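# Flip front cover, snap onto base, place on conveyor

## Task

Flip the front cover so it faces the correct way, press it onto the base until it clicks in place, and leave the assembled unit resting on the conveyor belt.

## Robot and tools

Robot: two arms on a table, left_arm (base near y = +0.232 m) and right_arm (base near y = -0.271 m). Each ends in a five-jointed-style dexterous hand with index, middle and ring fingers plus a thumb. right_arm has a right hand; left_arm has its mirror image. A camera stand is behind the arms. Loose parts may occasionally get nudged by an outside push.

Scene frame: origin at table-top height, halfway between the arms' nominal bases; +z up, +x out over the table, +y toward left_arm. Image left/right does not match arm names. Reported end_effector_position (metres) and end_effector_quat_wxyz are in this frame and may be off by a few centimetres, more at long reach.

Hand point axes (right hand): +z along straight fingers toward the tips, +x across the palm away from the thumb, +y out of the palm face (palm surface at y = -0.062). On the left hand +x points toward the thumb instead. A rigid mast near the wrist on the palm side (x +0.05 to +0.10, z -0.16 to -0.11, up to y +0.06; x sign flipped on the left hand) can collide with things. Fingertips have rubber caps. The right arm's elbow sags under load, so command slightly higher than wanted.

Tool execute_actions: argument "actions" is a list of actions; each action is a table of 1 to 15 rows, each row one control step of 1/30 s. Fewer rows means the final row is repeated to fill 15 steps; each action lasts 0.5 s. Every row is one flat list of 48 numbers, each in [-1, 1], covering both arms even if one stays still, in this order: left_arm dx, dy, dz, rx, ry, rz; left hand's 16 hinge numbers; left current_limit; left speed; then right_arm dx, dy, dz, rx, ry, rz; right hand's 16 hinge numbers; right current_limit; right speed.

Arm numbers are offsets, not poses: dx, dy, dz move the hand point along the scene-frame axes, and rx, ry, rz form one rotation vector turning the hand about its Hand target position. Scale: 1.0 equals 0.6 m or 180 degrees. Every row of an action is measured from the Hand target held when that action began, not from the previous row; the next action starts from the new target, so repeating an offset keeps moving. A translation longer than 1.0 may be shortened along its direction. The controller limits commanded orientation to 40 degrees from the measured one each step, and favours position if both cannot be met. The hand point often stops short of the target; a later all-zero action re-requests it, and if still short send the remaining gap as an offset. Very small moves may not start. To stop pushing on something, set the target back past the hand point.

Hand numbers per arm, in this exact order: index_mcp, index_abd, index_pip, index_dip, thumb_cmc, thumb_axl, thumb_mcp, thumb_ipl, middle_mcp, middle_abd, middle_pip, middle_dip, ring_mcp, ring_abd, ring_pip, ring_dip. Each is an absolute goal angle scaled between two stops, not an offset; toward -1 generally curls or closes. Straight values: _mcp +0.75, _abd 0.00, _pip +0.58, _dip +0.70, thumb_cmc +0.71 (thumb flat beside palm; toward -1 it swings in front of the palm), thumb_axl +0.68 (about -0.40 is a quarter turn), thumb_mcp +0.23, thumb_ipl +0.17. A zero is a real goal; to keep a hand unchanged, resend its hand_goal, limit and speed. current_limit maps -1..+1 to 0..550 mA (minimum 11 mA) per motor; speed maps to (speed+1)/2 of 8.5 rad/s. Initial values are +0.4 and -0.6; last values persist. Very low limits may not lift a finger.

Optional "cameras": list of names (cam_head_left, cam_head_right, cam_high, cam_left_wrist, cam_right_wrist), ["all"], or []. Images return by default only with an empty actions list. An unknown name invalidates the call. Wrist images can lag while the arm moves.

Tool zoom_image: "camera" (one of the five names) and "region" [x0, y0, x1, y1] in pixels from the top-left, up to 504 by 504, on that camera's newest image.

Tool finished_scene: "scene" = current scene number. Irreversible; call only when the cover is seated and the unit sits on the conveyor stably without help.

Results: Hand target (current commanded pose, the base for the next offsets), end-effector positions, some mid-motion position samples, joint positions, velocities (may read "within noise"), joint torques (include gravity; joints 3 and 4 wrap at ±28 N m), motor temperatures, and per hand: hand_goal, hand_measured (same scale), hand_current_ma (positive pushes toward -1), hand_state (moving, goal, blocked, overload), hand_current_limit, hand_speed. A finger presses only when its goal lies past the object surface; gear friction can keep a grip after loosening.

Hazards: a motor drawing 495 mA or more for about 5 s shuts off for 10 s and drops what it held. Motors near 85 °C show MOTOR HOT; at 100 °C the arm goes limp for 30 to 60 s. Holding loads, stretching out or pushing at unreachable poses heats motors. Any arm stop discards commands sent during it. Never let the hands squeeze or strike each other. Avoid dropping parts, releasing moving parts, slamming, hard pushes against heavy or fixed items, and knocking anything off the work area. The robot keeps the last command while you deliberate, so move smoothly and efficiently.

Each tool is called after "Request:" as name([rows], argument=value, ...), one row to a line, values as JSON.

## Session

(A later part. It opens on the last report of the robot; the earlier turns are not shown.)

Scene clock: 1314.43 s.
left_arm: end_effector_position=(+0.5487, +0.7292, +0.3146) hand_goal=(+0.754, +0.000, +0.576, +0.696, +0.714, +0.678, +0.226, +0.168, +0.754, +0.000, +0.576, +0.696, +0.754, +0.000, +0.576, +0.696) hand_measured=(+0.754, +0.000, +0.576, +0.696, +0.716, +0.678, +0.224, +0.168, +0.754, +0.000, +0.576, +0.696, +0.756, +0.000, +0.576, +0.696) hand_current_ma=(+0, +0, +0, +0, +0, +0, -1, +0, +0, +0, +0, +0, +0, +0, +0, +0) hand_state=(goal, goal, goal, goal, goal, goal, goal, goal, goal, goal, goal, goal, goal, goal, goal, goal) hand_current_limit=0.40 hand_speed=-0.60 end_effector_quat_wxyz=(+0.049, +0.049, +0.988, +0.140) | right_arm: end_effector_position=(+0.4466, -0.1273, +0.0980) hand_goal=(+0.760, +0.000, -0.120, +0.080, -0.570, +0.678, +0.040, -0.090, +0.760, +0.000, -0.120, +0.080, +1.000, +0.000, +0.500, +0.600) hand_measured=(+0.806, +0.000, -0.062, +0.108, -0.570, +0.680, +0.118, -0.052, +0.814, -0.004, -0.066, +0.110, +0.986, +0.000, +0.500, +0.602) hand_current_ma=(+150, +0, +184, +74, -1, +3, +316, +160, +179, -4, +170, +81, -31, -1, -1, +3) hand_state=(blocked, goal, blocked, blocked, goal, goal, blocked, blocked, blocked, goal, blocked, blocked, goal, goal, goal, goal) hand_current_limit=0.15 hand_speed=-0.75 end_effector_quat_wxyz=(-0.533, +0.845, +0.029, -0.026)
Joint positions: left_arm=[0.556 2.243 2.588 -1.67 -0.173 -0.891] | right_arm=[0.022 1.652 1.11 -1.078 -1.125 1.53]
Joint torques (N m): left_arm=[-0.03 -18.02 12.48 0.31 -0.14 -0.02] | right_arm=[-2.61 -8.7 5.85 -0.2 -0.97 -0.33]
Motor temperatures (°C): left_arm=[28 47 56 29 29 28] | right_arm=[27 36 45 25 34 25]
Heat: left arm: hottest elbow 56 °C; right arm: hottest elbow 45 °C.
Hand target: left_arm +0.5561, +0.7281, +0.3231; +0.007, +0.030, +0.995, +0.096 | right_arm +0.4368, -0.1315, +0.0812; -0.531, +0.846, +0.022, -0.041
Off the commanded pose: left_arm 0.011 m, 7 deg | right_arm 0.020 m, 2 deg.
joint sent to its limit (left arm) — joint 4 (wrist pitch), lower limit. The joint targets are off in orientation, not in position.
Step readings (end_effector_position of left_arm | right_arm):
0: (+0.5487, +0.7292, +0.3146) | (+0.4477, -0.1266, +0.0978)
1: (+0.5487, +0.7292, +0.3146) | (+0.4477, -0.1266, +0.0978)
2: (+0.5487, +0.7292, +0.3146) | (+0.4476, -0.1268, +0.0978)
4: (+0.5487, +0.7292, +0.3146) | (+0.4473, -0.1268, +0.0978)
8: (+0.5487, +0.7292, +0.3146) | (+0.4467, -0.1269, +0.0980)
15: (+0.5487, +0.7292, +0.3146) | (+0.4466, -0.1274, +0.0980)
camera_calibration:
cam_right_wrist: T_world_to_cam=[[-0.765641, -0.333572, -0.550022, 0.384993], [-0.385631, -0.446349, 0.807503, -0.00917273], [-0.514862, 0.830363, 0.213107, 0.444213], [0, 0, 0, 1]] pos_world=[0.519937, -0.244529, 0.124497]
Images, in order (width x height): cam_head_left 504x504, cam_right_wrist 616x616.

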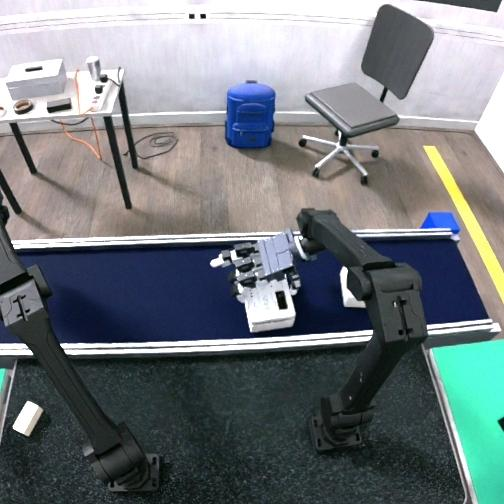

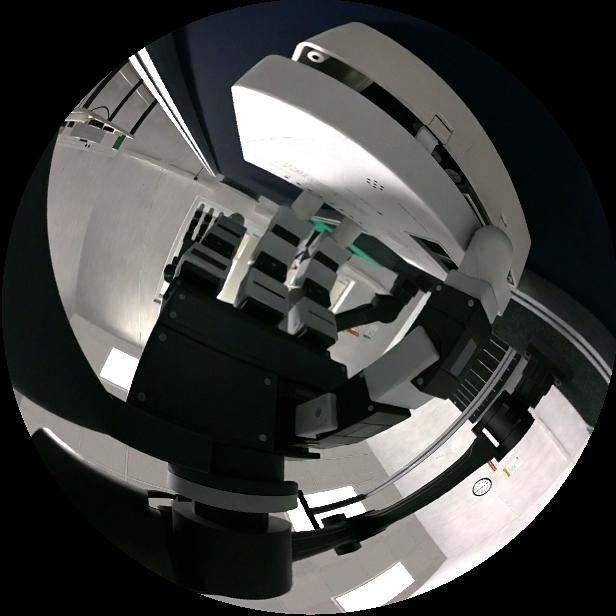

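Request:
execute_actions([
  [[0,0,0,0,0,0,0.754,0,0.576,0.696,0.714,0.678,0.226,0.168,0.754,0,0.576,0.696,0.754,0,0.576,0.696,0.4,-0.6,0.004,-0.003,0,0,0,0,0.76,0,-0.12,0.08,-0.571,0.678,0.04,-0.09,0.76,0,-0.12,0.08,1.0,0,0.5,0.6,0.15,-0.75]],
  [[0,0,0,0,0,0,0.754,0,0.576,0.696,0.714,0.678,0.226,0.168,0.754,0,0.576,0.696,0.754,0,0.576,0.696,0.4,-0.6,0.002,-0.003,0,0,0,0,0.76,0,-0.12,0.08,-0.571,0.678,0.04,-0.09,0.76,0,-0.12,0.08,1.0,0,0.5,0.6,0.15,-0.75]],
], cameras=["cam_right_wrist", "cam_head_left"])

Request:
zoom_image(camera="cam_right_wrist", region=[405, 95, 475, 165])

Request:
zoom_image(camera="cam_head_left", region=[240, 300, 300, 340])

Scene clock: 1324.50 s.
left_arm: end_effector_position=(+0.5487, +0.7292, +0.3146) hand_goal=(+0.754, +0.000, +0.576, +0.696, +0.714, +0.678, +0.226, +0.168, +0.754, +0.000, +0.576, +0.696, +0.754, +0.000, +0.576, +0.696) hand_measured=(+0.754, +0.000, +0.576, +0.696, +0.716, +0.678, +0.224, +0.168, +0.754, +0.000, +0.576, +0.696, +0.756, +0.000, +0.576, +0.696) hand_current_ma=(+0, +0, +0, +0, +0, +0, -1, +0, +0, +0, +0, +0, +0, +0, +0, +0) hand_state=(goal, goal, goal, goal, goal, goal, goal, goal, goal, goal, goal, goal, goal, goal, goal, goal) hand_current_limit=0.40 hand_speed=-0.60 end_effector_quat_wxyz=(+0.049, +0.049, +0.988, +0.140) | right_arm: end_effector_position=(+0.4448, -0.1288, +0.0984) hand_goal=(+0.760, +0.000, -0.120, +0.080, -0.570, +0.678, +0.040, -0.090, +0.760, +0.000, -0.120, +0.080, +1.000, +0.000, +0.500, +0.600) hand_measured=(+0.806, +0.000, -0.062, +0.108, -0.574, +0.678, +0.118, -0.052, +0.814, -0.004, -0.066, +0.110, +0.986, +0.000, +0.500, +0.602) hand_current_ma=(+150, +0, +184, +74, -6, +1, +316, +160, +179, -5, +170, +81, -31, -1, -1, +3) hand_state=(blocked, goal, blocked, blocked, goal, goal, blocked, blocked, blocked, goal, blocked, blocked, goal, goal, goal, goal) hand_current_limit=0.15 hand_speed=-0.75 end_effector_quat_wxyz=(-0.534, +0.844, +0.032, -0.026)
Joint positions: left_arm=[0.556 2.243 2.588 -1.67 -0.173 -0.891] | right_arm=[0.018 1.652 1.11 -1.098 -1.127 1.505]
Joint torques (N m): left_arm=[-0.03 -18.08 12.48 0.31 -0.15 -0.02] | right_arm=[-3.02 -7.82 7.05 -0.32 -0.85 -0.28]
Motor temperatures (°C): left_arm=[28 47 56 29 29 28] | right_arm=[27 35 45 25 33 25]
Heat: left arm: hottest elbow 56 °C; right arm: hottest elbow 45 °C.
Hand target: left_arm +0.5561, +0.7281, +0.3231; +0.007, +0.030, +0.995, +0.096 | right_arm +0.4404, -0.1351, +0.0812; -0.531, +0.846, +0.022, -0.041
Off the commanded pose: left_arm 0.011 m, 7 deg | right_arm 0.019 m, 2 deg.
joint sent to its limit (left arm) — joint 4 (wrist pitch), lower limit. The joint targets are off in orientation, not in position.
Step readings (end_effector_position of left_arm | right_arm):
0: (+0.5487, +0.7292, +0.3146) | (+0.4466, -0.1273, +0.0980)
1: (+0.5487, +0.7292, +0.3146) | (+0.4465, -0.1273, +0.0980)
2: (+0.5487, +0.7292, +0.3146) | (+0.4465, -0.1275, +0.0980)
4: (+0.5487, +0.7292, +0.3146) | (+0.4464, -0.1281, +0.0981)
8: (+0.5487, +0.7292, +0.3146) | (+0.4462, -0.1288, +0.0981)
15: (+0.5487, +0.7292, +0.3146) | (+0.4460, -0.1288, +0.0981)
16: (+0.5487, +0.7292, +0.3146) | (+0.4460, -0.1288, +0.0981)
17: (+0.5487, +0.7292, +0.3146) | (+0.4458, -0.1288, +0.0981)
19: (+0.5487, +0.7292, +0.3146) | (+0.4454, -0.1288, +0.0982)
23: (+0.5487, +0.7292, +0.3146) | (+0.4450, -0.1289, +0.0983)
30: (+0.5487, +0.7292, +0.3146) | (+0.4448, -0.1288, +0.0984)
camera_calibration:
cam_right_wrist: T_world_to_cam=[[-0.76204, -0.337011, -0.552918, 0.38157], [-0.384587, -0.451409, 0.805185, -0.0117176], [-0.520949, 0.826228, 0.214382, 0.4465], [0, 0, 0, 1]] pos_world=[0.518869, -0.245607, 0.12469]
Images, in order (width x height): cam_head_left 504x504, cam_right_wrist 616x616.

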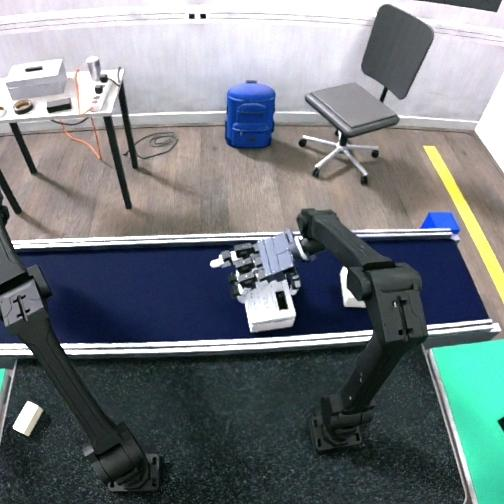

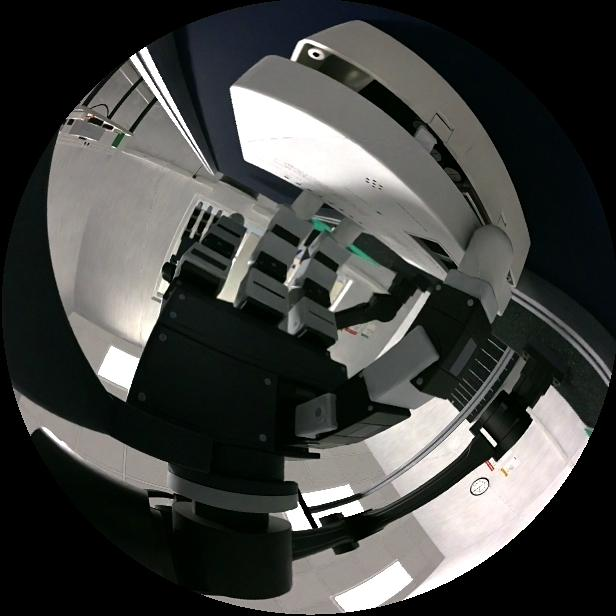

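Scaled by 7.200 from the camera's 616x616 image, which has a finer 880x880 frame.

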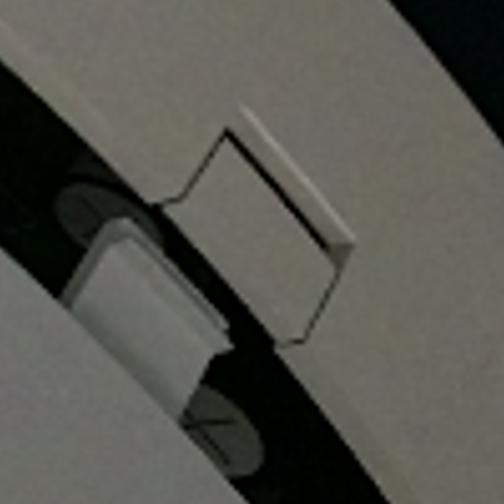

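Scaled by 8.400.

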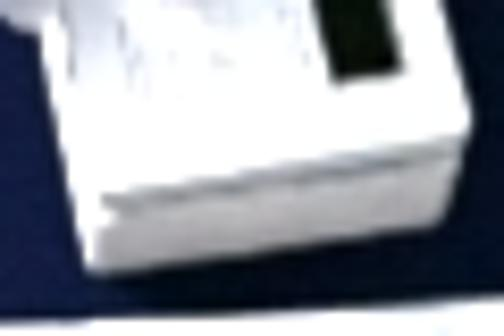

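Request:
execute_actions([
  [[0,0,0,0,0,0,0.754,0,0.576,0.696,0.714,0.678,0.226,0.168,0.754,0,0.576,0.696,0.754,0,0.576,0.696,0.4,-0.6,0.012,0.01,0.06,0,0,0,0.76,0,-0.12,0.08,-0.571,0.678,0.04,-0.09,0.76,0,-0.12,0.08,1.0,0,0.5,0.6,0.15,-0.75]],
], cameras=["cam_right_wrist", "cam_head_left", "cam_head_right"])

Request:
zoom_image(camera="cam_right_wrist", region=[395, 85, 475, 165])

Request:
zoom_image(camera="cam_head_left", region=[240, 290, 300, 340])

Request:
zoom_image(camera="cam_head_right", region=[240, 270, 310, 340])

Scene clock: 1375.87 s.
left_arm: end_effector_position=(+0.5487, +0.7292, +0.3146) hand_goal=(+0.754, +0.000, +0.576, +0.696, +0.714, +0.678, +0.226, +0.168, +0.754, +0.000, +0.576, +0.696, +0.754, +0.000, +0.576, +0.696) hand_measured=(+0.754, +0.000, +0.576, +0.696, +0.716, +0.678, +0.224, +0.168, +0.754, +0.000, +0.576, +0.696, +0.756, +0.000, +0.576, +0.696) hand_current_ma=(+0, +0, +0, +0, +0, +0, -1, +0, +0, +0, +0, +0, +0, +0, +0, +0) hand_state=(goal, goal, goal, goal, goal, goal, goal, goal, goal, goal, goal, goal, goal, goal, goal, goal) hand_current_limit=0.40 hand_speed=-0.60 end_effector_quat_wxyz=(+0.049, +0.049, +0.988, +0.140) | right_arm: end_effector_position=(+0.4310, -0.1305, +0.1008) hand_goal=(+0.760, +0.000, -0.120, +0.080, -0.570, +0.678, +0.040, -0.090, +0.760, +0.000, -0.120, +0.080, +1.000, +0.000, +0.500, +0.600) hand_measured=(+0.806, +0.000, -0.062, +0.108, -0.568, +0.678, +0.118, -0.052, +0.814, -0.004, -0.066, +0.110, +0.986, +0.000, +0.500, +0.602) hand_current_ma=(+150, -1, +184, +74, +4, +1, +316, +161, +179, -6, +170, +81, -31, -1, -1, +3) hand_state=(blocked, goal, blocked, blocked, goal, goal, blocked, blocked, blocked, goal, blocked, blocked, goal, goal, goal, goal) hand_current_limit=0.15 hand_speed=-0.75 end_effector_quat_wxyz=(-0.531, +0.846, +0.016, -0.053)
Joint positions: left_arm=[0.556 2.243 2.588 -1.67 -0.173 -0.891] | right_arm=[0.018 1.652 1.112 -1.163 -1.122 1.505]
Joint torques (N m): left_arm=[0.03 -18.02 12.48 0.32 -0.14 -0.02] | right_arm=[-2.02 -10.7 12.03 -0.55 -1.09 0.04]
Motor temperatures (°C): left_arm=[28 47 56 29 29 28] | right_arm=[27 35 45 25 33 25]
Heat: left arm: hottest elbow 56 °C; right arm: hottest elbow 45 °C.
Hand target: left_arm +0.5561, +0.7281, +0.3231; +0.007, +0.030, +0.995, +0.096 | right_arm +0.4475, -0.1291, +0.1171; -0.531, +0.846, +0.022, -0.041
Off the commanded pose: left_arm 0.011 m, 7 deg | right_arm 0.023 m, 2 deg.
joint sent to its limit (left arm) — joint 4 (wrist pitch), lower limit. The joint targets are off in orientation, not in position.
Step readings (end_effector_position of left_arm | right_arm):
0: (+0.5487, +0.7292, +0.3146) | (+0.4448, -0.1288, +0.0984)
1: (+0.5487, +0.7292, +0.3146) | (+0.4445, -0.1289, +0.0984)
2: (+0.5487, +0.7292, +0.3146) | (+0.4433, -0.1289, +0.0987)
4: (+0.5487, +0.7292, +0.3146) | (+0.4401, -0.1293, +0.0992)
8: (+0.5487, +0.7292, +0.3146) | (+0.4342, -0.1303, +0.0998)
15: (+0.5487, +0.7292, +0.3146) | (+0.4313, -0.1305, +0.1004)
camera_calibration:
cam_right_wrist: T_world_to_cam=[[-0.794593, -0.342478, -0.501329, 0.379953], [-0.333202, -0.444277, 0.831621, -0.0435996], [-0.507541, 0.827845, 0.238905, 0.432184], [0, 0, 0, 1]] pos_world=[0.506731, -0.247026, 0.123489]
Images, in order (width x height): cam_head_left 504x504, cam_head_right 504x504, cam_right_wrist 616x616.

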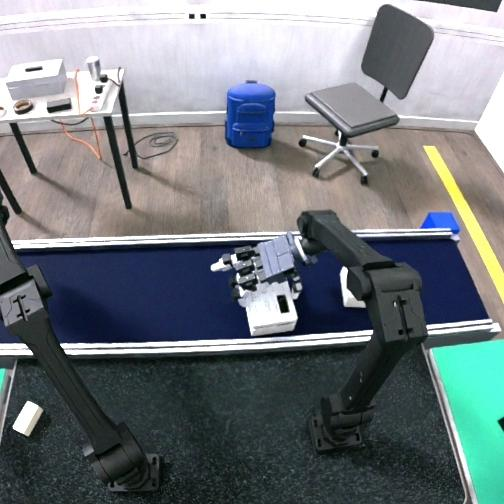

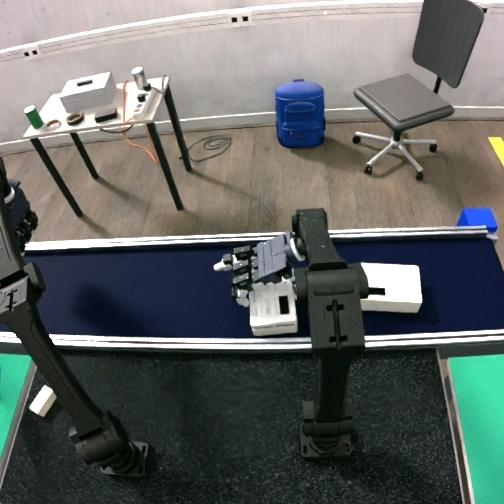

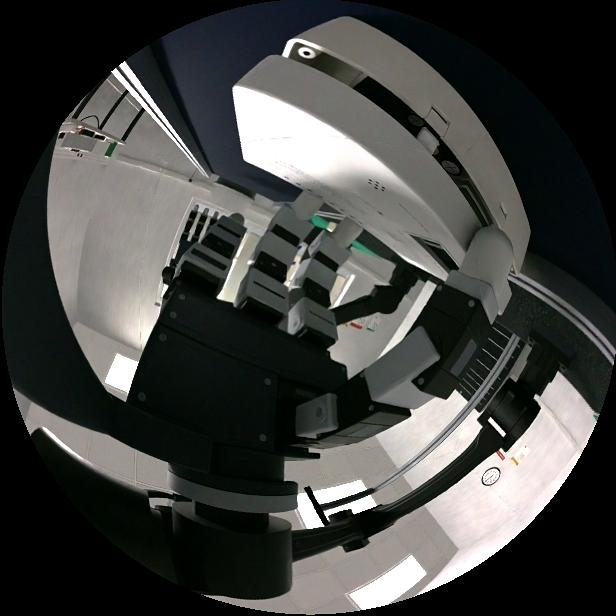

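Scaled by 6.300 from the camera's 616x616 image, which has a finer 880x880 frame.

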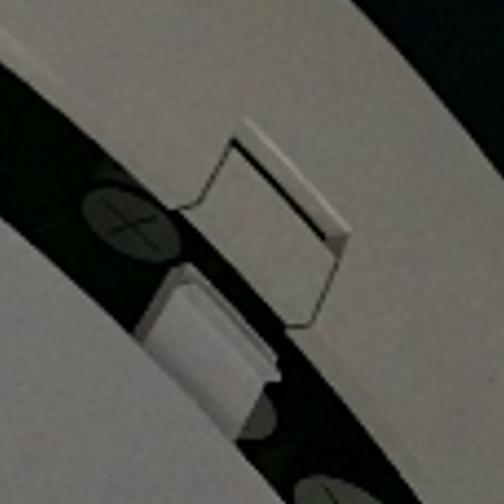

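Scaled by 8.400.

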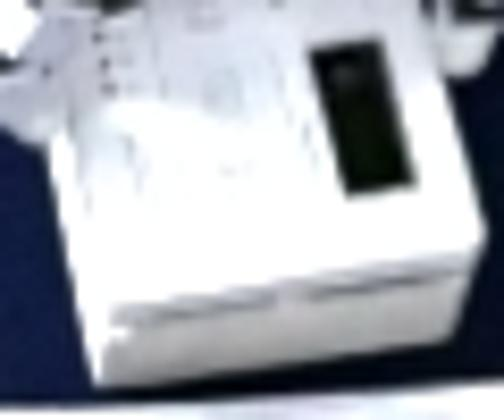

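Scaled by 7.200.

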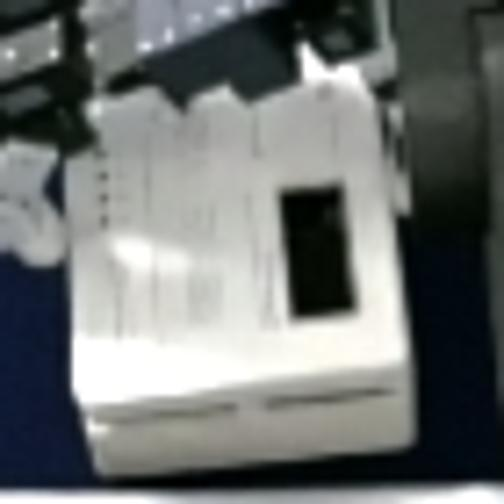

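Request:
execute_actions([
  [[0,0,0,0,0,0,0.754,0,0.576,0.696,0.714,0.678,0.226,0.168,0.754,0,0.576,0.696,0.754,0,0.576,0.696,0.4,-0.6,0,0,0.024,0,0,0,0.76,0,-0.12,0.08,-0.571,0.678,0.04,-0.09,0.76,0,-0.12,0.08,1.0,0,0.5,0.6,0.15,-0.75]],
], cameras=["cam_right_wrist", "cam_head_left", "cam_head_right"])

Request:
zoom_image(camera="cam_right_wrist", region=[275, 25, 535, 285])

Request:
zoom_image(camera="cam_head_left", region=[240, 290, 300, 340])

Request:
zoom_image(camera="cam_head_right", region=[240, 270, 310, 340])

Scene clock: 1387.83 s.
left_arm: end_effector_position=(+0.5487, +0.7292, +0.3146) hand_goal=(+0.754, +0.000, +0.576, +0.696, +0.714, +0.678, +0.226, +0.168, +0.754, +0.000, +0.576, +0.696, +0.754, +0.000, +0.576, +0.696) hand_measured=(+0.754, +0.000, +0.576, +0.696, +0.716, +0.678, +0.224, +0.168, +0.754, +0.000, +0.576, +0.696, +0.756, +0.000, +0.576, +0.696) hand_current_ma=(+0, +0, +0, +0, +0, +0, -1, +0, +0, +0, +0, +0, +0, +0, +0, +0) hand_state=(goal, goal, goal, goal, goal, goal, goal, goal, goal, goal, goal, goal, goal, goal, goal, goal) hand_current_limit=0.40 hand_speed=-0.60 end_effector_quat_wxyz=(+0.049, +0.049, +0.988, +0.140) | right_arm: end_effector_position=(+0.4281, -0.1306, +0.1090) hand_goal=(+0.760, +0.000, -0.120, +0.080, -0.570, +0.678, +0.040, -0.090, +0.760, +0.000, -0.120, +0.080, +1.000, +0.000, +0.500, +0.600) hand_measured=(+0.806, +0.000, -0.062, +0.108, -0.564, +0.678, +0.118, -0.052, +0.812, -0.004, -0.066, +0.110, +0.986, +0.000, +0.500, +0.602) hand_current_ma=(+150, -1, +184, +74, +12, +1, +316, +161, +175, -6, +170, +81, -31, -1, -1, +3) hand_state=(blocked, goal, blocked, blocked, goal, goal, blocked, blocked, blocked, goal, blocked, blocked, goal, goal, goal, goal) hand_current_limit=0.15 hand_speed=-0.75 end_effector_quat_wxyz=(-0.531, +0.845, +0.010, -0.062)
Joint positions: left_arm=[0.556 2.243 2.588 -1.67 -0.173 -0.891] | right_arm=[0.018 1.647 1.127 -1.205 -1.122 1.505]
Joint torques (N m): left_arm=[0.03 -17.96 12.48 0.31 -0.15 -0.02] | right_arm=[-2.02 -11.75 12.49 -0.44 -1.09 0.04]
Motor temperatures (°C): left_arm=[28 47 56 29 29 28] | right_arm=[27 35 48 25 33 25]
Heat: left arm: hottest elbow 56 °C; right arm: hottest elbow 48 °C.
Hand target: left_arm +0.5561, +0.7281, +0.3231; +0.007, +0.030, +0.995, +0.096 | right_arm +0.4475, -0.1291, +0.1314; -0.531, +0.846, +0.022, -0.041
Off the commanded pose: left_arm 0.011 m, 7 deg | right_arm 0.030 m, 3 deg.
joint sent to its limit (left arm) — joint 4 (wrist pitch), lower limit. The joint targets are off in orientation, not in position.
Step readings (end_effector_position of left_arm | right_arm):
0: (+0.5487, +0.7292, +0.3146) | (+0.4310, -0.1305, +0.1008)
1: (+0.5487, +0.7292, +0.3146) | (+0.4310, -0.1305, +0.1009)
2: (+0.5487, +0.7292, +0.3146) | (+0.4308, -0.1305, +0.1015)
4: (+0.5487, +0.7292, +0.3146) | (+0.4298, -0.1305, +0.1031)
8: (+0.5487, +0.7292, +0.3146) | (+0.4281, -0.1306, +0.1062)
15: (+0.5487, +0.7292, +0.3146) | (+0.4284, -0.1306, +0.1089)
camera_calibration:
cam_right_wrist: T_world_to_cam=[[-0.805452, -0.343072, -0.483269, 0.384238], [-0.314775, -0.443268, 0.839303, -0.0599581], [-0.502159, 0.82814, 0.24904, 0.425499], [0, 0, 0, 1]] pos_world=[0.50428, -0.247129, 0.130047]
Images, in order (width x height): cam_head_left 504x504, cam_head_right 504x504, cam_right_wrist 616x616.

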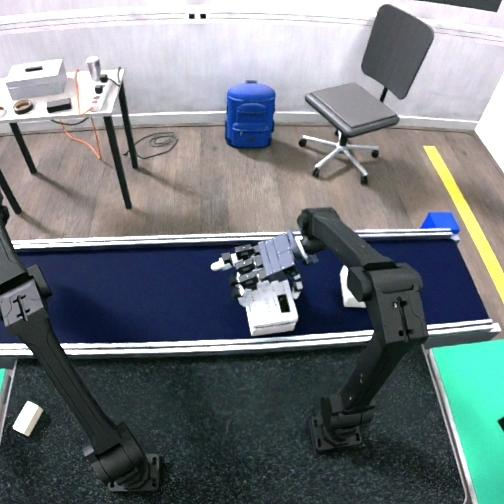

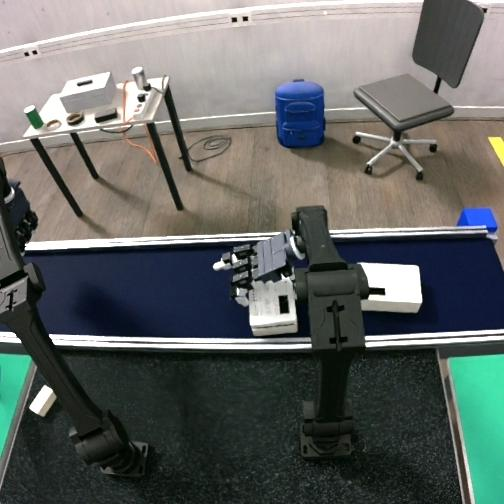

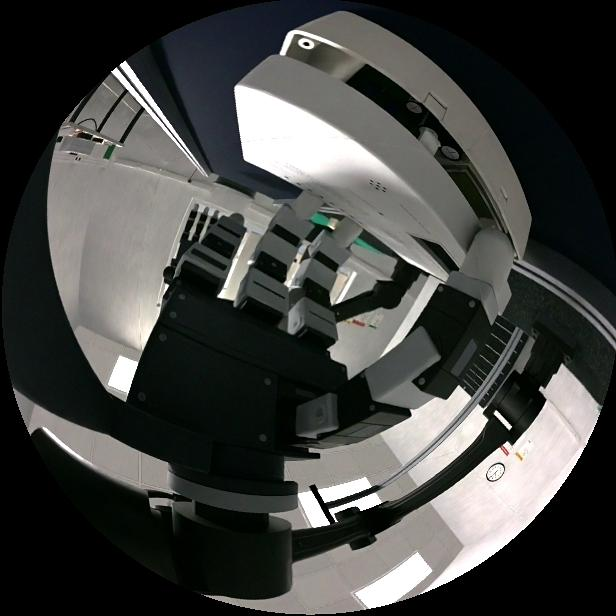

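Scaled by 1.938 from the camera's 616x616 image, which has a finer 880x880 frame.

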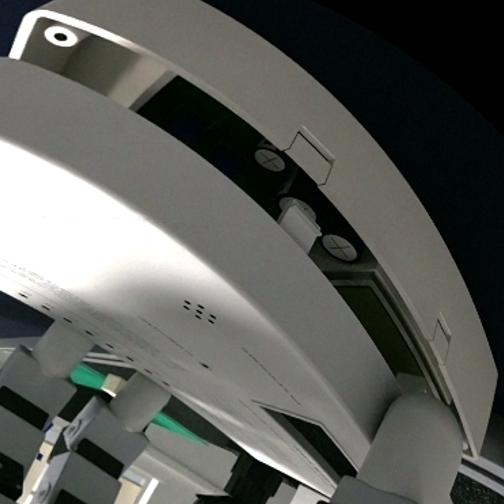

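Scaled by 8.400.

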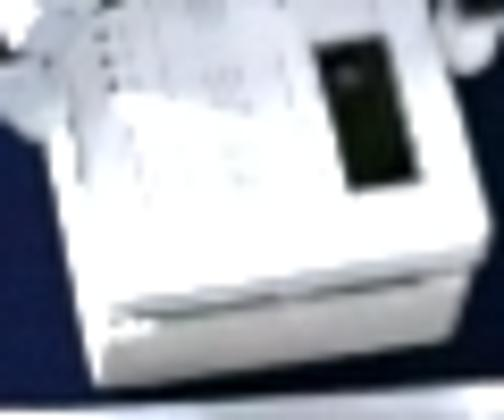

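Scaled by 7.200.

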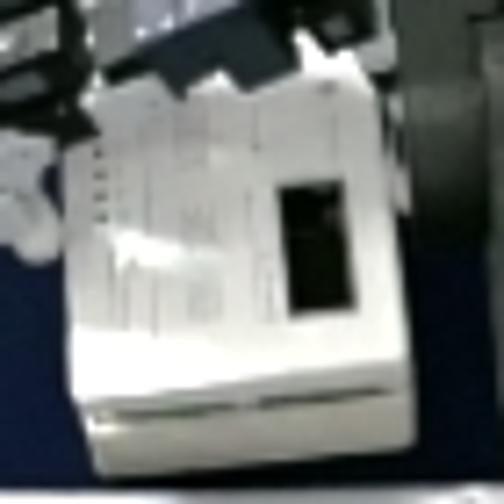

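Request:
execute_actions([
  [[0,0,0,0,0,0,0.754,0,0.576,0.696,0.714,0.678,0.226,0.168,0.754,0,0.576,0.696,0.754,0,0.576,0.696,0.4,-0.6,-0.0367,0.0093,-0.055,0,-0.0083,0,0.76,0,-0.12,0.08,-0.571,0.678,0.04,-0.09,0.76,0,-0.12,0.08,1.0,0,0.5,0.6,0.15,-0.75]],
], cameras=["cam_right_wrist", "cam_head_left"])

Request:
zoom_image(camera="cam_right_wrist", region=[395, 85, 475, 165])

Request:
zoom_image(camera="cam_right_wrist", region=[275, 20, 375, 120])

Request:
zoom_image(camera="cam_right_wrist", region=[440, 160, 530, 250])

Request:
zoom_image(camera="cam_head_left", region=[240, 290, 300, 340])

Scene clock: 1424.30 s.
left_arm: end_effector_position=(+0.5487, +0.7292, +0.3146) hand_goal=(+0.754, +0.000, +0.576, +0.696, +0.714, +0.678, +0.226, +0.168, +0.754, +0.000, +0.576, +0.696, +0.754, +0.000, +0.576, +0.696) hand_measured=(+0.754, +0.000, +0.576, +0.696, +0.716, +0.678, +0.224, +0.168, +0.754, +0.000, +0.576, +0.696, +0.756, +0.000, +0.576, +0.696) hand_current_ma=(+0, +0, +0, +0, +0, +0, -1, +0, +0, +0, +0, +0, +0, +0, +0, +0) hand_state=(goal, goal, goal, goal, goal, goal, goal, goal, goal, goal, goal, goal, goal, goal, goal, goal) hand_current_limit=0.40 hand_speed=-0.60 end_effector_quat_wxyz=(+0.049, +0.049, +0.988, +0.140) | right_arm: end_effector_position=(+0.4313, -0.1275, +0.0974) hand_goal=(+0.760, +0.000, -0.120, +0.080, -0.570, +0.678, +0.040, -0.090, +0.760, +0.000, -0.120, +0.080, +1.000, +0.000, +0.500, +0.600) hand_measured=(+0.806, -0.002, -0.062, +0.108, -0.562, +0.680, +0.118, -0.050, +0.810, -0.004, -0.066, +0.110, +0.986, +0.000, +0.500, +0.602) hand_current_ma=(+150, -1, +184, +74, +14, +2, +316, +167, +166, -6, +168, +80, -31, +0, -1, +3) hand_state=(blocked, goal, blocked, blocked, goal, goal, blocked, blocked, blocked, goal, blocked, blocked, goal, goal, goal, goal) hand_current_limit=0.15 hand_speed=-0.75 end_effector_quat_wxyz=(-0.531, +0.846, +0.028, -0.028)
Joint positions: left_arm=[0.556 2.243 2.588 -1.67 -0.173 -0.891] | right_arm=[0.025 1.619 1.068 -1.069 -1.121 1.535]
Joint torques (N m): left_arm=[-0.03 -18.02 12.48 0.32 -0.14 -0.02] | right_arm=[-1.26 -11.16 6.49 0.58 -1.14 0.07]
Motor temperatures (°C): left_arm=[28 47 56 29 29 28] | right_arm=[27 36 50 25 33 25]
Heat: left arm: hottest elbow 56 °C; right arm: hottest elbow 50 °C.
Hand target: left_arm +0.5561, +0.7281, +0.3231; +0.007, +0.030, +0.995, +0.096 | right_arm +0.4256, -0.1235, +0.0985; -0.531, +0.847, +0.029, -0.030
Off the commanded pose: left_arm 0.011 m, 7 deg | right_arm 0.007 m, 0 deg.
joint sent to its limit (left arm) — joint 4 (wrist pitch), lower limit. The joint targets are off in orientation, not in position.
Step readings (end_effector_position of left_arm | right_arm):
0: (+0.5487, +0.7292, +0.3146) | (+0.4280, -0.1306, +0.1090)
1: (+0.5487, +0.7292, +0.3146) | (+0.4281, -0.1306, +0.1090)
2: (+0.5487, +0.7292, +0.3146) | (+0.4298, -0.1305, +0.1089)
4: (+0.5487, +0.7292, +0.3146) | (+0.4340, -0.1297, +0.1072)
8: (+0.5487, +0.7292, +0.3146) | (+0.4339, -0.1279, +0.1012)
15: (+0.5487, +0.7292, +0.3146) | (+0.4313, -0.1275, +0.0974)
camera_calibration:
cam_right_wrist: T_world_to_cam=[[-0.767868, -0.337413, -0.544546, 0.372903], [-0.380947, -0.442907, 0.811611, -0.0165971], [-0.515031, 0.830654, 0.211557, 0.436894], [0, 0, 0, 1]] pos_world=[0.505032, -0.244437, 0.124105]
Images, in order (width x height): cam_head_left 504x504, cam_right_wrist 616x616.

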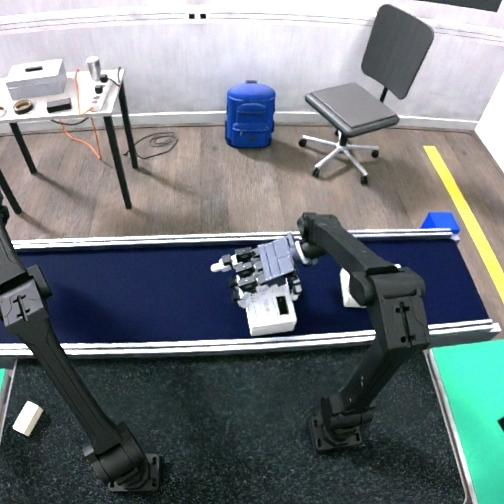

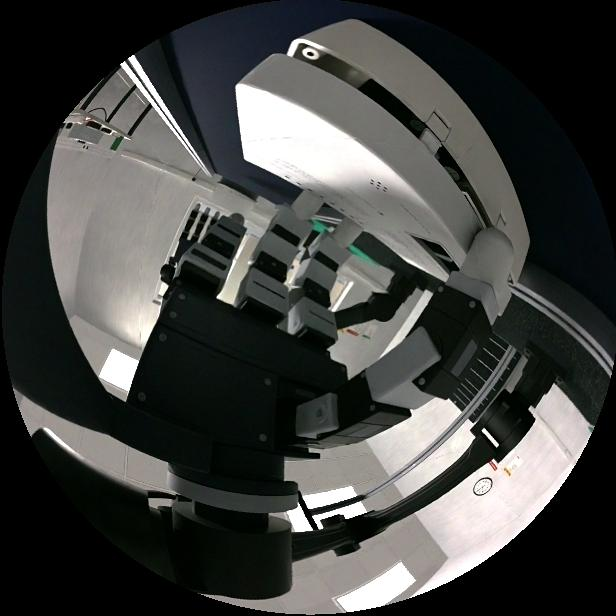

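Scaled by 6.300 from the camera's 616x616 image, which has a finer 880x880 frame.

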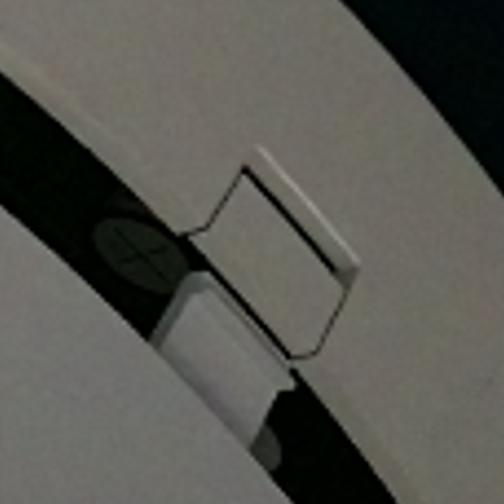

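Scaled by 5.040 from the camera's 616x616 image, which has a finer 880x880 frame.

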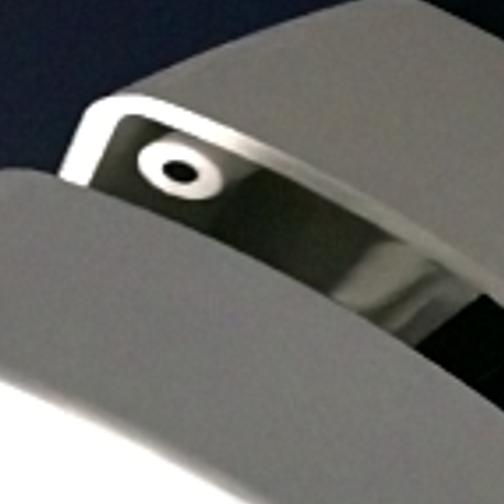

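Scaled by 5.600 from the camera's 616x616 image, which has a finer 880x880 frame.

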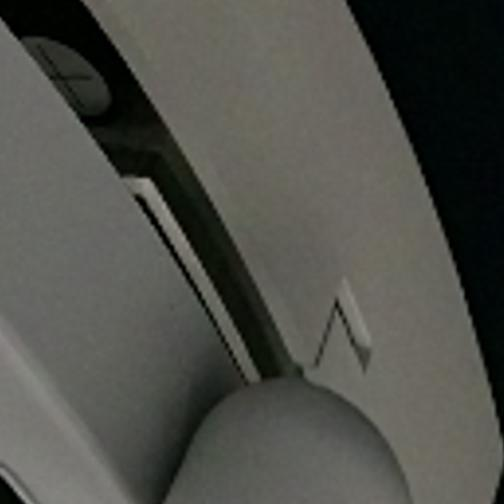

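Scaled by 8.400.

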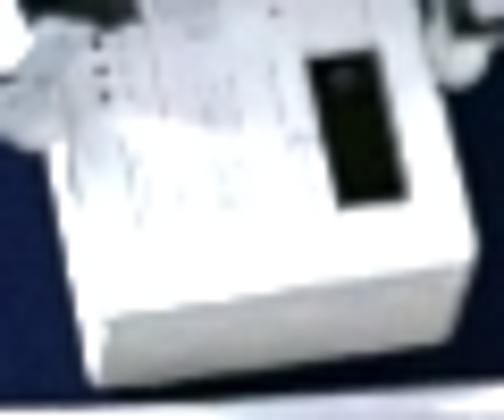

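Request:
execute_actions([
  [[0,0,0,0,0,0,0.754,0,0.576,0.696,0.714,0.678,0.226,0.168,0.754,0,0.576,0.696,0.754,0,0.576,0.696,0.4,-0.6,0.012,0.003,0.01,0,0,0,0.76,0,-0.12,0.08,-0.571,0.678,0.04,-0.09,0.76,0,-0.12,0.08,1.0,0,0.5,0.6,0.15,-0.75]],
], cameras=["cam_right_wrist", "cam_head_left"])

Request:
zoom_image(camera="cam_right_wrist", region=[395, 85, 475, 165])

Request:
zoom_image(camera="cam_head_left", region=[240, 290, 300, 340])

Scene clock: 1432.20 s.
left_arm: end_effector_position=(+0.5487, +0.7292, +0.3146) hand_goal=(+0.754, +0.000, +0.576, +0.696, +0.714, +0.678, +0.226, +0.168, +0.754, +0.000, +0.576, +0.696, +0.754, +0.000, +0.576, +0.696) hand_measured=(+0.754, +0.000, +0.576, +0.696, +0.716, +0.678, +0.224, +0.168, +0.754, +0.000, +0.576, +0.696, +0.756, +0.000, +0.576, +0.696) hand_current_ma=(+0, +0, +0, +0, +0, +0, -1, +0, +0, +0, +0, +0, +0, +0, +0, +0) hand_state=(goal, goal, goal, goal, goal, goal, goal, goal, goal, goal, goal, goal, goal, goal, goal, goal) hand_current_limit=0.40 hand_speed=-0.60 end_effector_quat_wxyz=(+0.049, +0.049, +0.988, +0.140) | right_arm: end_effector_position=(+0.4309, -0.1274, +0.0974) hand_goal=(+0.760, +0.000, -0.120, +0.080, -0.570, +0.678, +0.040, -0.090, +0.760, +0.000, -0.120, +0.080, +1.000, +0.000, +0.500, +0.600) hand_measured=(+0.806, -0.002, -0.062, +0.108, -0.562, +0.680, +0.118, -0.050, +0.810, -0.004, -0.066, +0.110, +0.986, +0.000, +0.500, +0.602) hand_current_ma=(+150, -1, +184, +74, +13, +2, +316, +168, +166, -6, +168, +80, -31, +0, -1, +3) hand_state=(blocked, goal, blocked, blocked, goal, goal, blocked, blocked, blocked, goal, blocked, blocked, goal, goal, goal, goal) hand_current_limit=0.15 hand_speed=-0.75 end_effector_quat_wxyz=(-0.531, +0.847, +0.026, -0.029)
Joint positions: left_arm=[0.556 2.243 2.588 -1.67 -0.173 -0.891] | right_arm=[0.026 1.619 1.068 -1.069 -1.12 1.539]
Joint torques (N m): left_arm=[-0.09 -18.02 12.46 0.31 -0.15 -0.02] | right_arm=[-1.03 -10.64 8.88 0.09 -1.15 0.11]
Motor temperatures (°C): left_arm=[28 47 56 29 29 28] | right_arm=[27 36 50 25 33 25]
Heat: left arm: hottest elbow 56 °C; right arm: hottest elbow 50 °C.
Hand target: left_arm +0.5561, +0.7281, +0.3231; +0.007, +0.030, +0.995, +0.096 | right_arm +0.4328, -0.1218, +0.1045; -0.531, +0.847, +0.029, -0.030
Off the commanded pose: left_arm 0.011 m, 7 deg | right_arm 0.009 m, 0 deg.
joint sent to its limit (left arm) — joint 4 (wrist pitch), lower limit. The joint targets are off in orientation, not in position.
Step readings (end_effector_position of left_arm | right_arm):
0: (+0.5487, +0.7292, +0.3146) | (+0.4313, -0.1275, +0.0974)
1: (+0.5487, +0.7292, +0.3146) | (+0.4313, -0.1275, +0.0974)
2: (+0.5487, +0.7292, +0.3146) | (+0.4312, -0.1275, +0.0974)
4: (+0.5487, +0.7292, +0.3146) | (+0.4312, -0.1275, +0.0974)
8: (+0.5487, +0.7292, +0.3146) | (+0.4311, -0.1274, +0.0974)
15: (+0.5487, +0.7292, +0.3146) | (+0.4309, -0.1274, +0.0974)
camera_calibration:
cam_right_wrist: T_world_to_cam=[[-0.770358, -0.336687, -0.541471, 0.373447], [-0.378568, -0.441818, 0.813316, -0.0177736], [-0.513065, 0.831528, 0.212899, 0.435732], [0, 0, 0, 1]] pos_world=[0.504518, -0.244441, 0.123899]
Images, in order (width x height): cam_head_left 504x504, cam_right_wrist 616x616.

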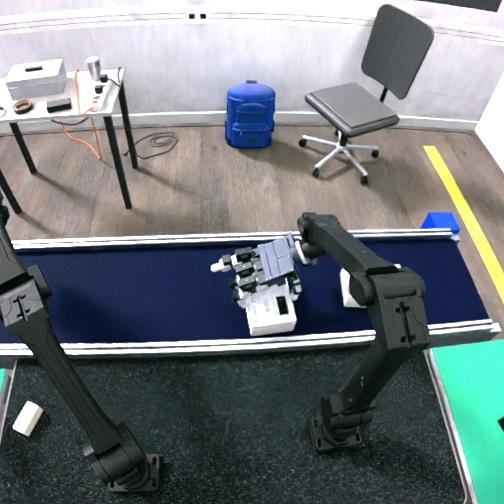

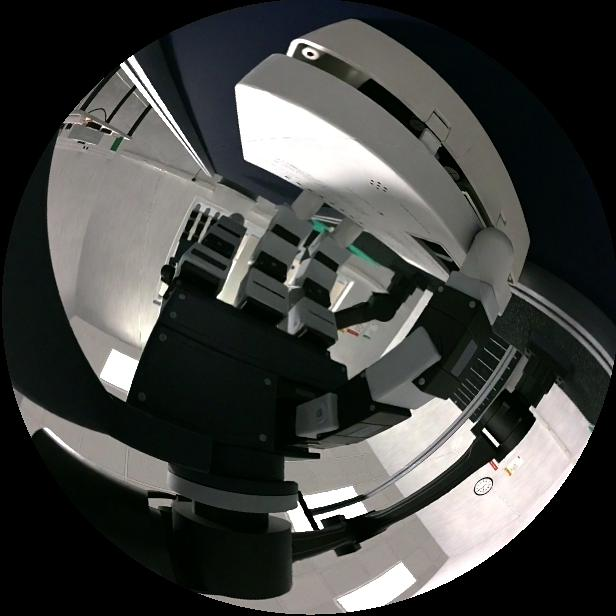

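Scaled by 6.300 from the camera's 616x616 image, which has a finer 880x880 frame.

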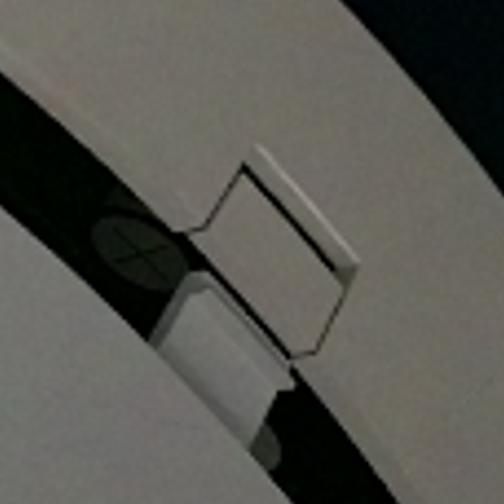

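Scaled by 8.400.

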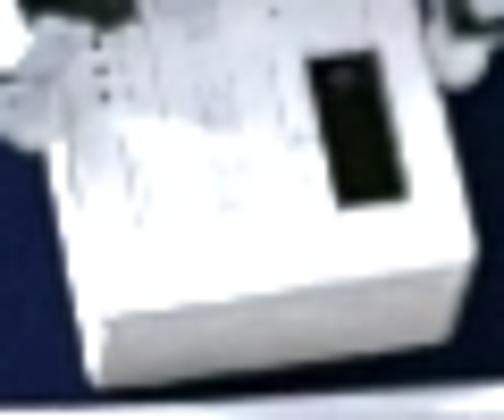

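Request:
execute_actions([
  [[0,0,0,0,0,0,0.754,0,0.576,0.696,0.714,0.678,0.226,0.168,0.754,0,0.576,0.696,0.754,0,0.576,0.696,0.4,-0.6,0.01,0,0.008,0,0,0,0.76,0,-0.12,0.08,-0.571,0.678,0.04,-0.09,0.76,0,-0.12,0.08,1.0,0,0.5,0.6,0.15,-0.75]],
], cameras=["cam_right_wrist", "cam_head_left"])

Request:
zoom_image(camera="cam_right_wrist", region=[395, 85, 475, 165])

Request:
zoom_image(camera="cam_head_left", region=[240, 290, 300, 340])

Scene clock: 1436.80 s.
left_arm: end_effector_position=(+0.5487, +0.7292, +0.3146) hand_goal=(+0.754, +0.000, +0.576, +0.696, +0.714, +0.678, +0.226, +0.168, +0.754, +0.000, +0.576, +0.696, +0.754, +0.000, +0.576, +0.696) hand_measured=(+0.754, +0.000, +0.576, +0.696, +0.716, +0.678, +0.224, +0.168, +0.754, +0.000, +0.576, +0.696, +0.756, +0.000, +0.576, +0.696) hand_current_ma=(+0, +0, +0, +0, +0, +0, -1, +0, +0, +0, +0, +0, +0, +0, +0, +0) hand_state=(goal, goal, goal, goal, goal, goal, goal, goal, goal, goal, goal, goal, goal, goal, goal, goal) hand_current_limit=0.40 hand_speed=-0.60 end_effector_quat_wxyz=(+0.049, +0.049, +0.988, +0.140) | right_arm: end_effector_position=(+0.4296, -0.1274, +0.0976) hand_goal=(+0.760, +0.000, -0.120, +0.080, -0.570, +0.678, +0.040, -0.090, +0.760, +0.000, -0.120, +0.080, +1.000, +0.000, +0.500, +0.600) hand_measured=(+0.806, -0.002, -0.062, +0.108, -0.562, +0.680, +0.118, -0.050, +0.810, -0.004, -0.066, +0.110, +0.986, +0.000, +0.500, +0.602) hand_current_ma=(+150, -1, +184, +74, +13, +2, +316, +168, +166, -6, +168, +80, -31, +0, -1, +3) hand_state=(blocked, goal, blocked, blocked, goal, goal, blocked, blocked, blocked, goal, blocked, blocked, goal, goal, goal, goal) hand_current_limit=0.15 hand_speed=-0.75 end_effector_quat_wxyz=(-0.531, +0.847, +0.025, -0.032)
Joint positions: left_arm=[0.556 2.243 2.588 -1.67 -0.173 -0.891] | right_arm=[0.026 1.619 1.068 -1.075 -1.12 1.539]
Joint torques (N m): left_arm=[0.03 -18.08 12.48 0.32 -0.15 -0.02] | right_arm=[-1.14 -10.11 10.93 -0.34 -1.15 0.11]
Motor temperatures (°C): left_arm=[28 47 56 29 29 28] | right_arm=[27 36 50 25 33 25]
Heat: left arm: hottest elbow 56 °C; right arm: hottest elbow 50 °C.
Hand target: left_arm +0.5561, +0.7281, +0.3231; +0.007, +0.030, +0.995, +0.096 | right_arm +0.4389, -0.1218, +0.1093; -0.531, +0.847, +0.029, -0.030
Off the commanded pose: left_arm 0.011 m, 7 deg | right_arm 0.016 m, 0 deg.
joint sent to its limit (left arm) — joint 4 (wrist pitch), lower limit. The joint targets are off in orientation, not in position.
Step readings (end_effector_position of left_arm | right_arm):
0: (+0.5487, +0.7292, +0.3146) | (+0.4309, -0.1274, +0.0974)
1: (+0.5487, +0.7292, +0.3146) | (+0.4309, -0.1274, +0.0974)
2: (+0.5487, +0.7292, +0.3146) | (+0.4309, -0.1274, +0.0974)
4: (+0.5487, +0.7292, +0.3146) | (+0.4308, -0.1274, +0.0975)
8: (+0.5487, +0.7292, +0.3146) | (+0.4298, -0.1274, +0.0976)
15: (+0.5487, +0.7292, +0.3146) | (+0.4296, -0.1274, +0.0976)
camera_calibration:
cam_right_wrist: T_world_to_cam=[[-0.77342, -0.336848, -0.536987, 0.373389], [-0.373962, -0.441545, 0.815592, -0.0206009], [-0.511835, 0.831608, 0.215531, 0.434365], [0, 0, 0, 1]] pos_world=[0.503406, -0.244542, 0.123688]
Images, in order (width x height): cam_head_left 504x504, cam_right_wrist 616x616.

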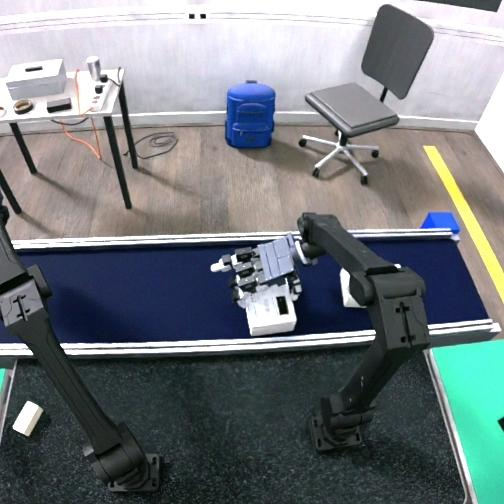

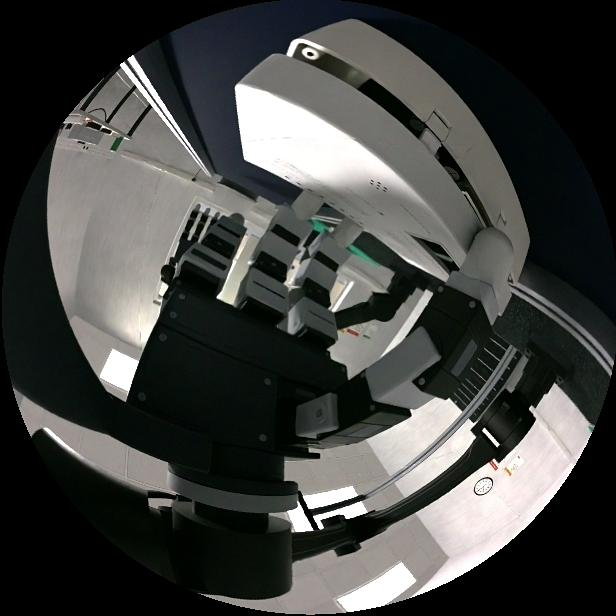

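Scaled by 6.300 from the camera's 616x616 image, which has a finer 880x880 frame.

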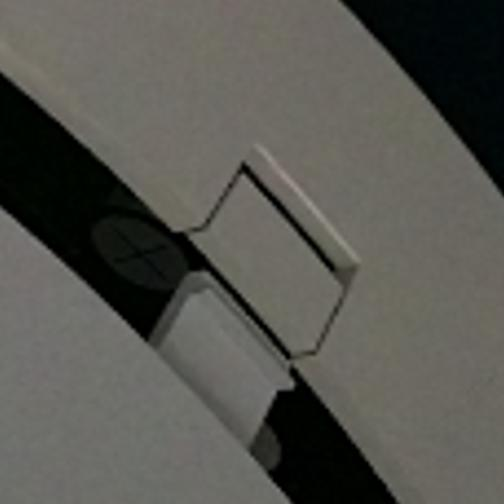

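Scaled by 8.400.

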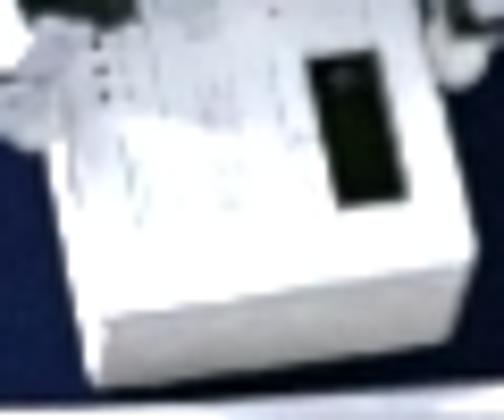

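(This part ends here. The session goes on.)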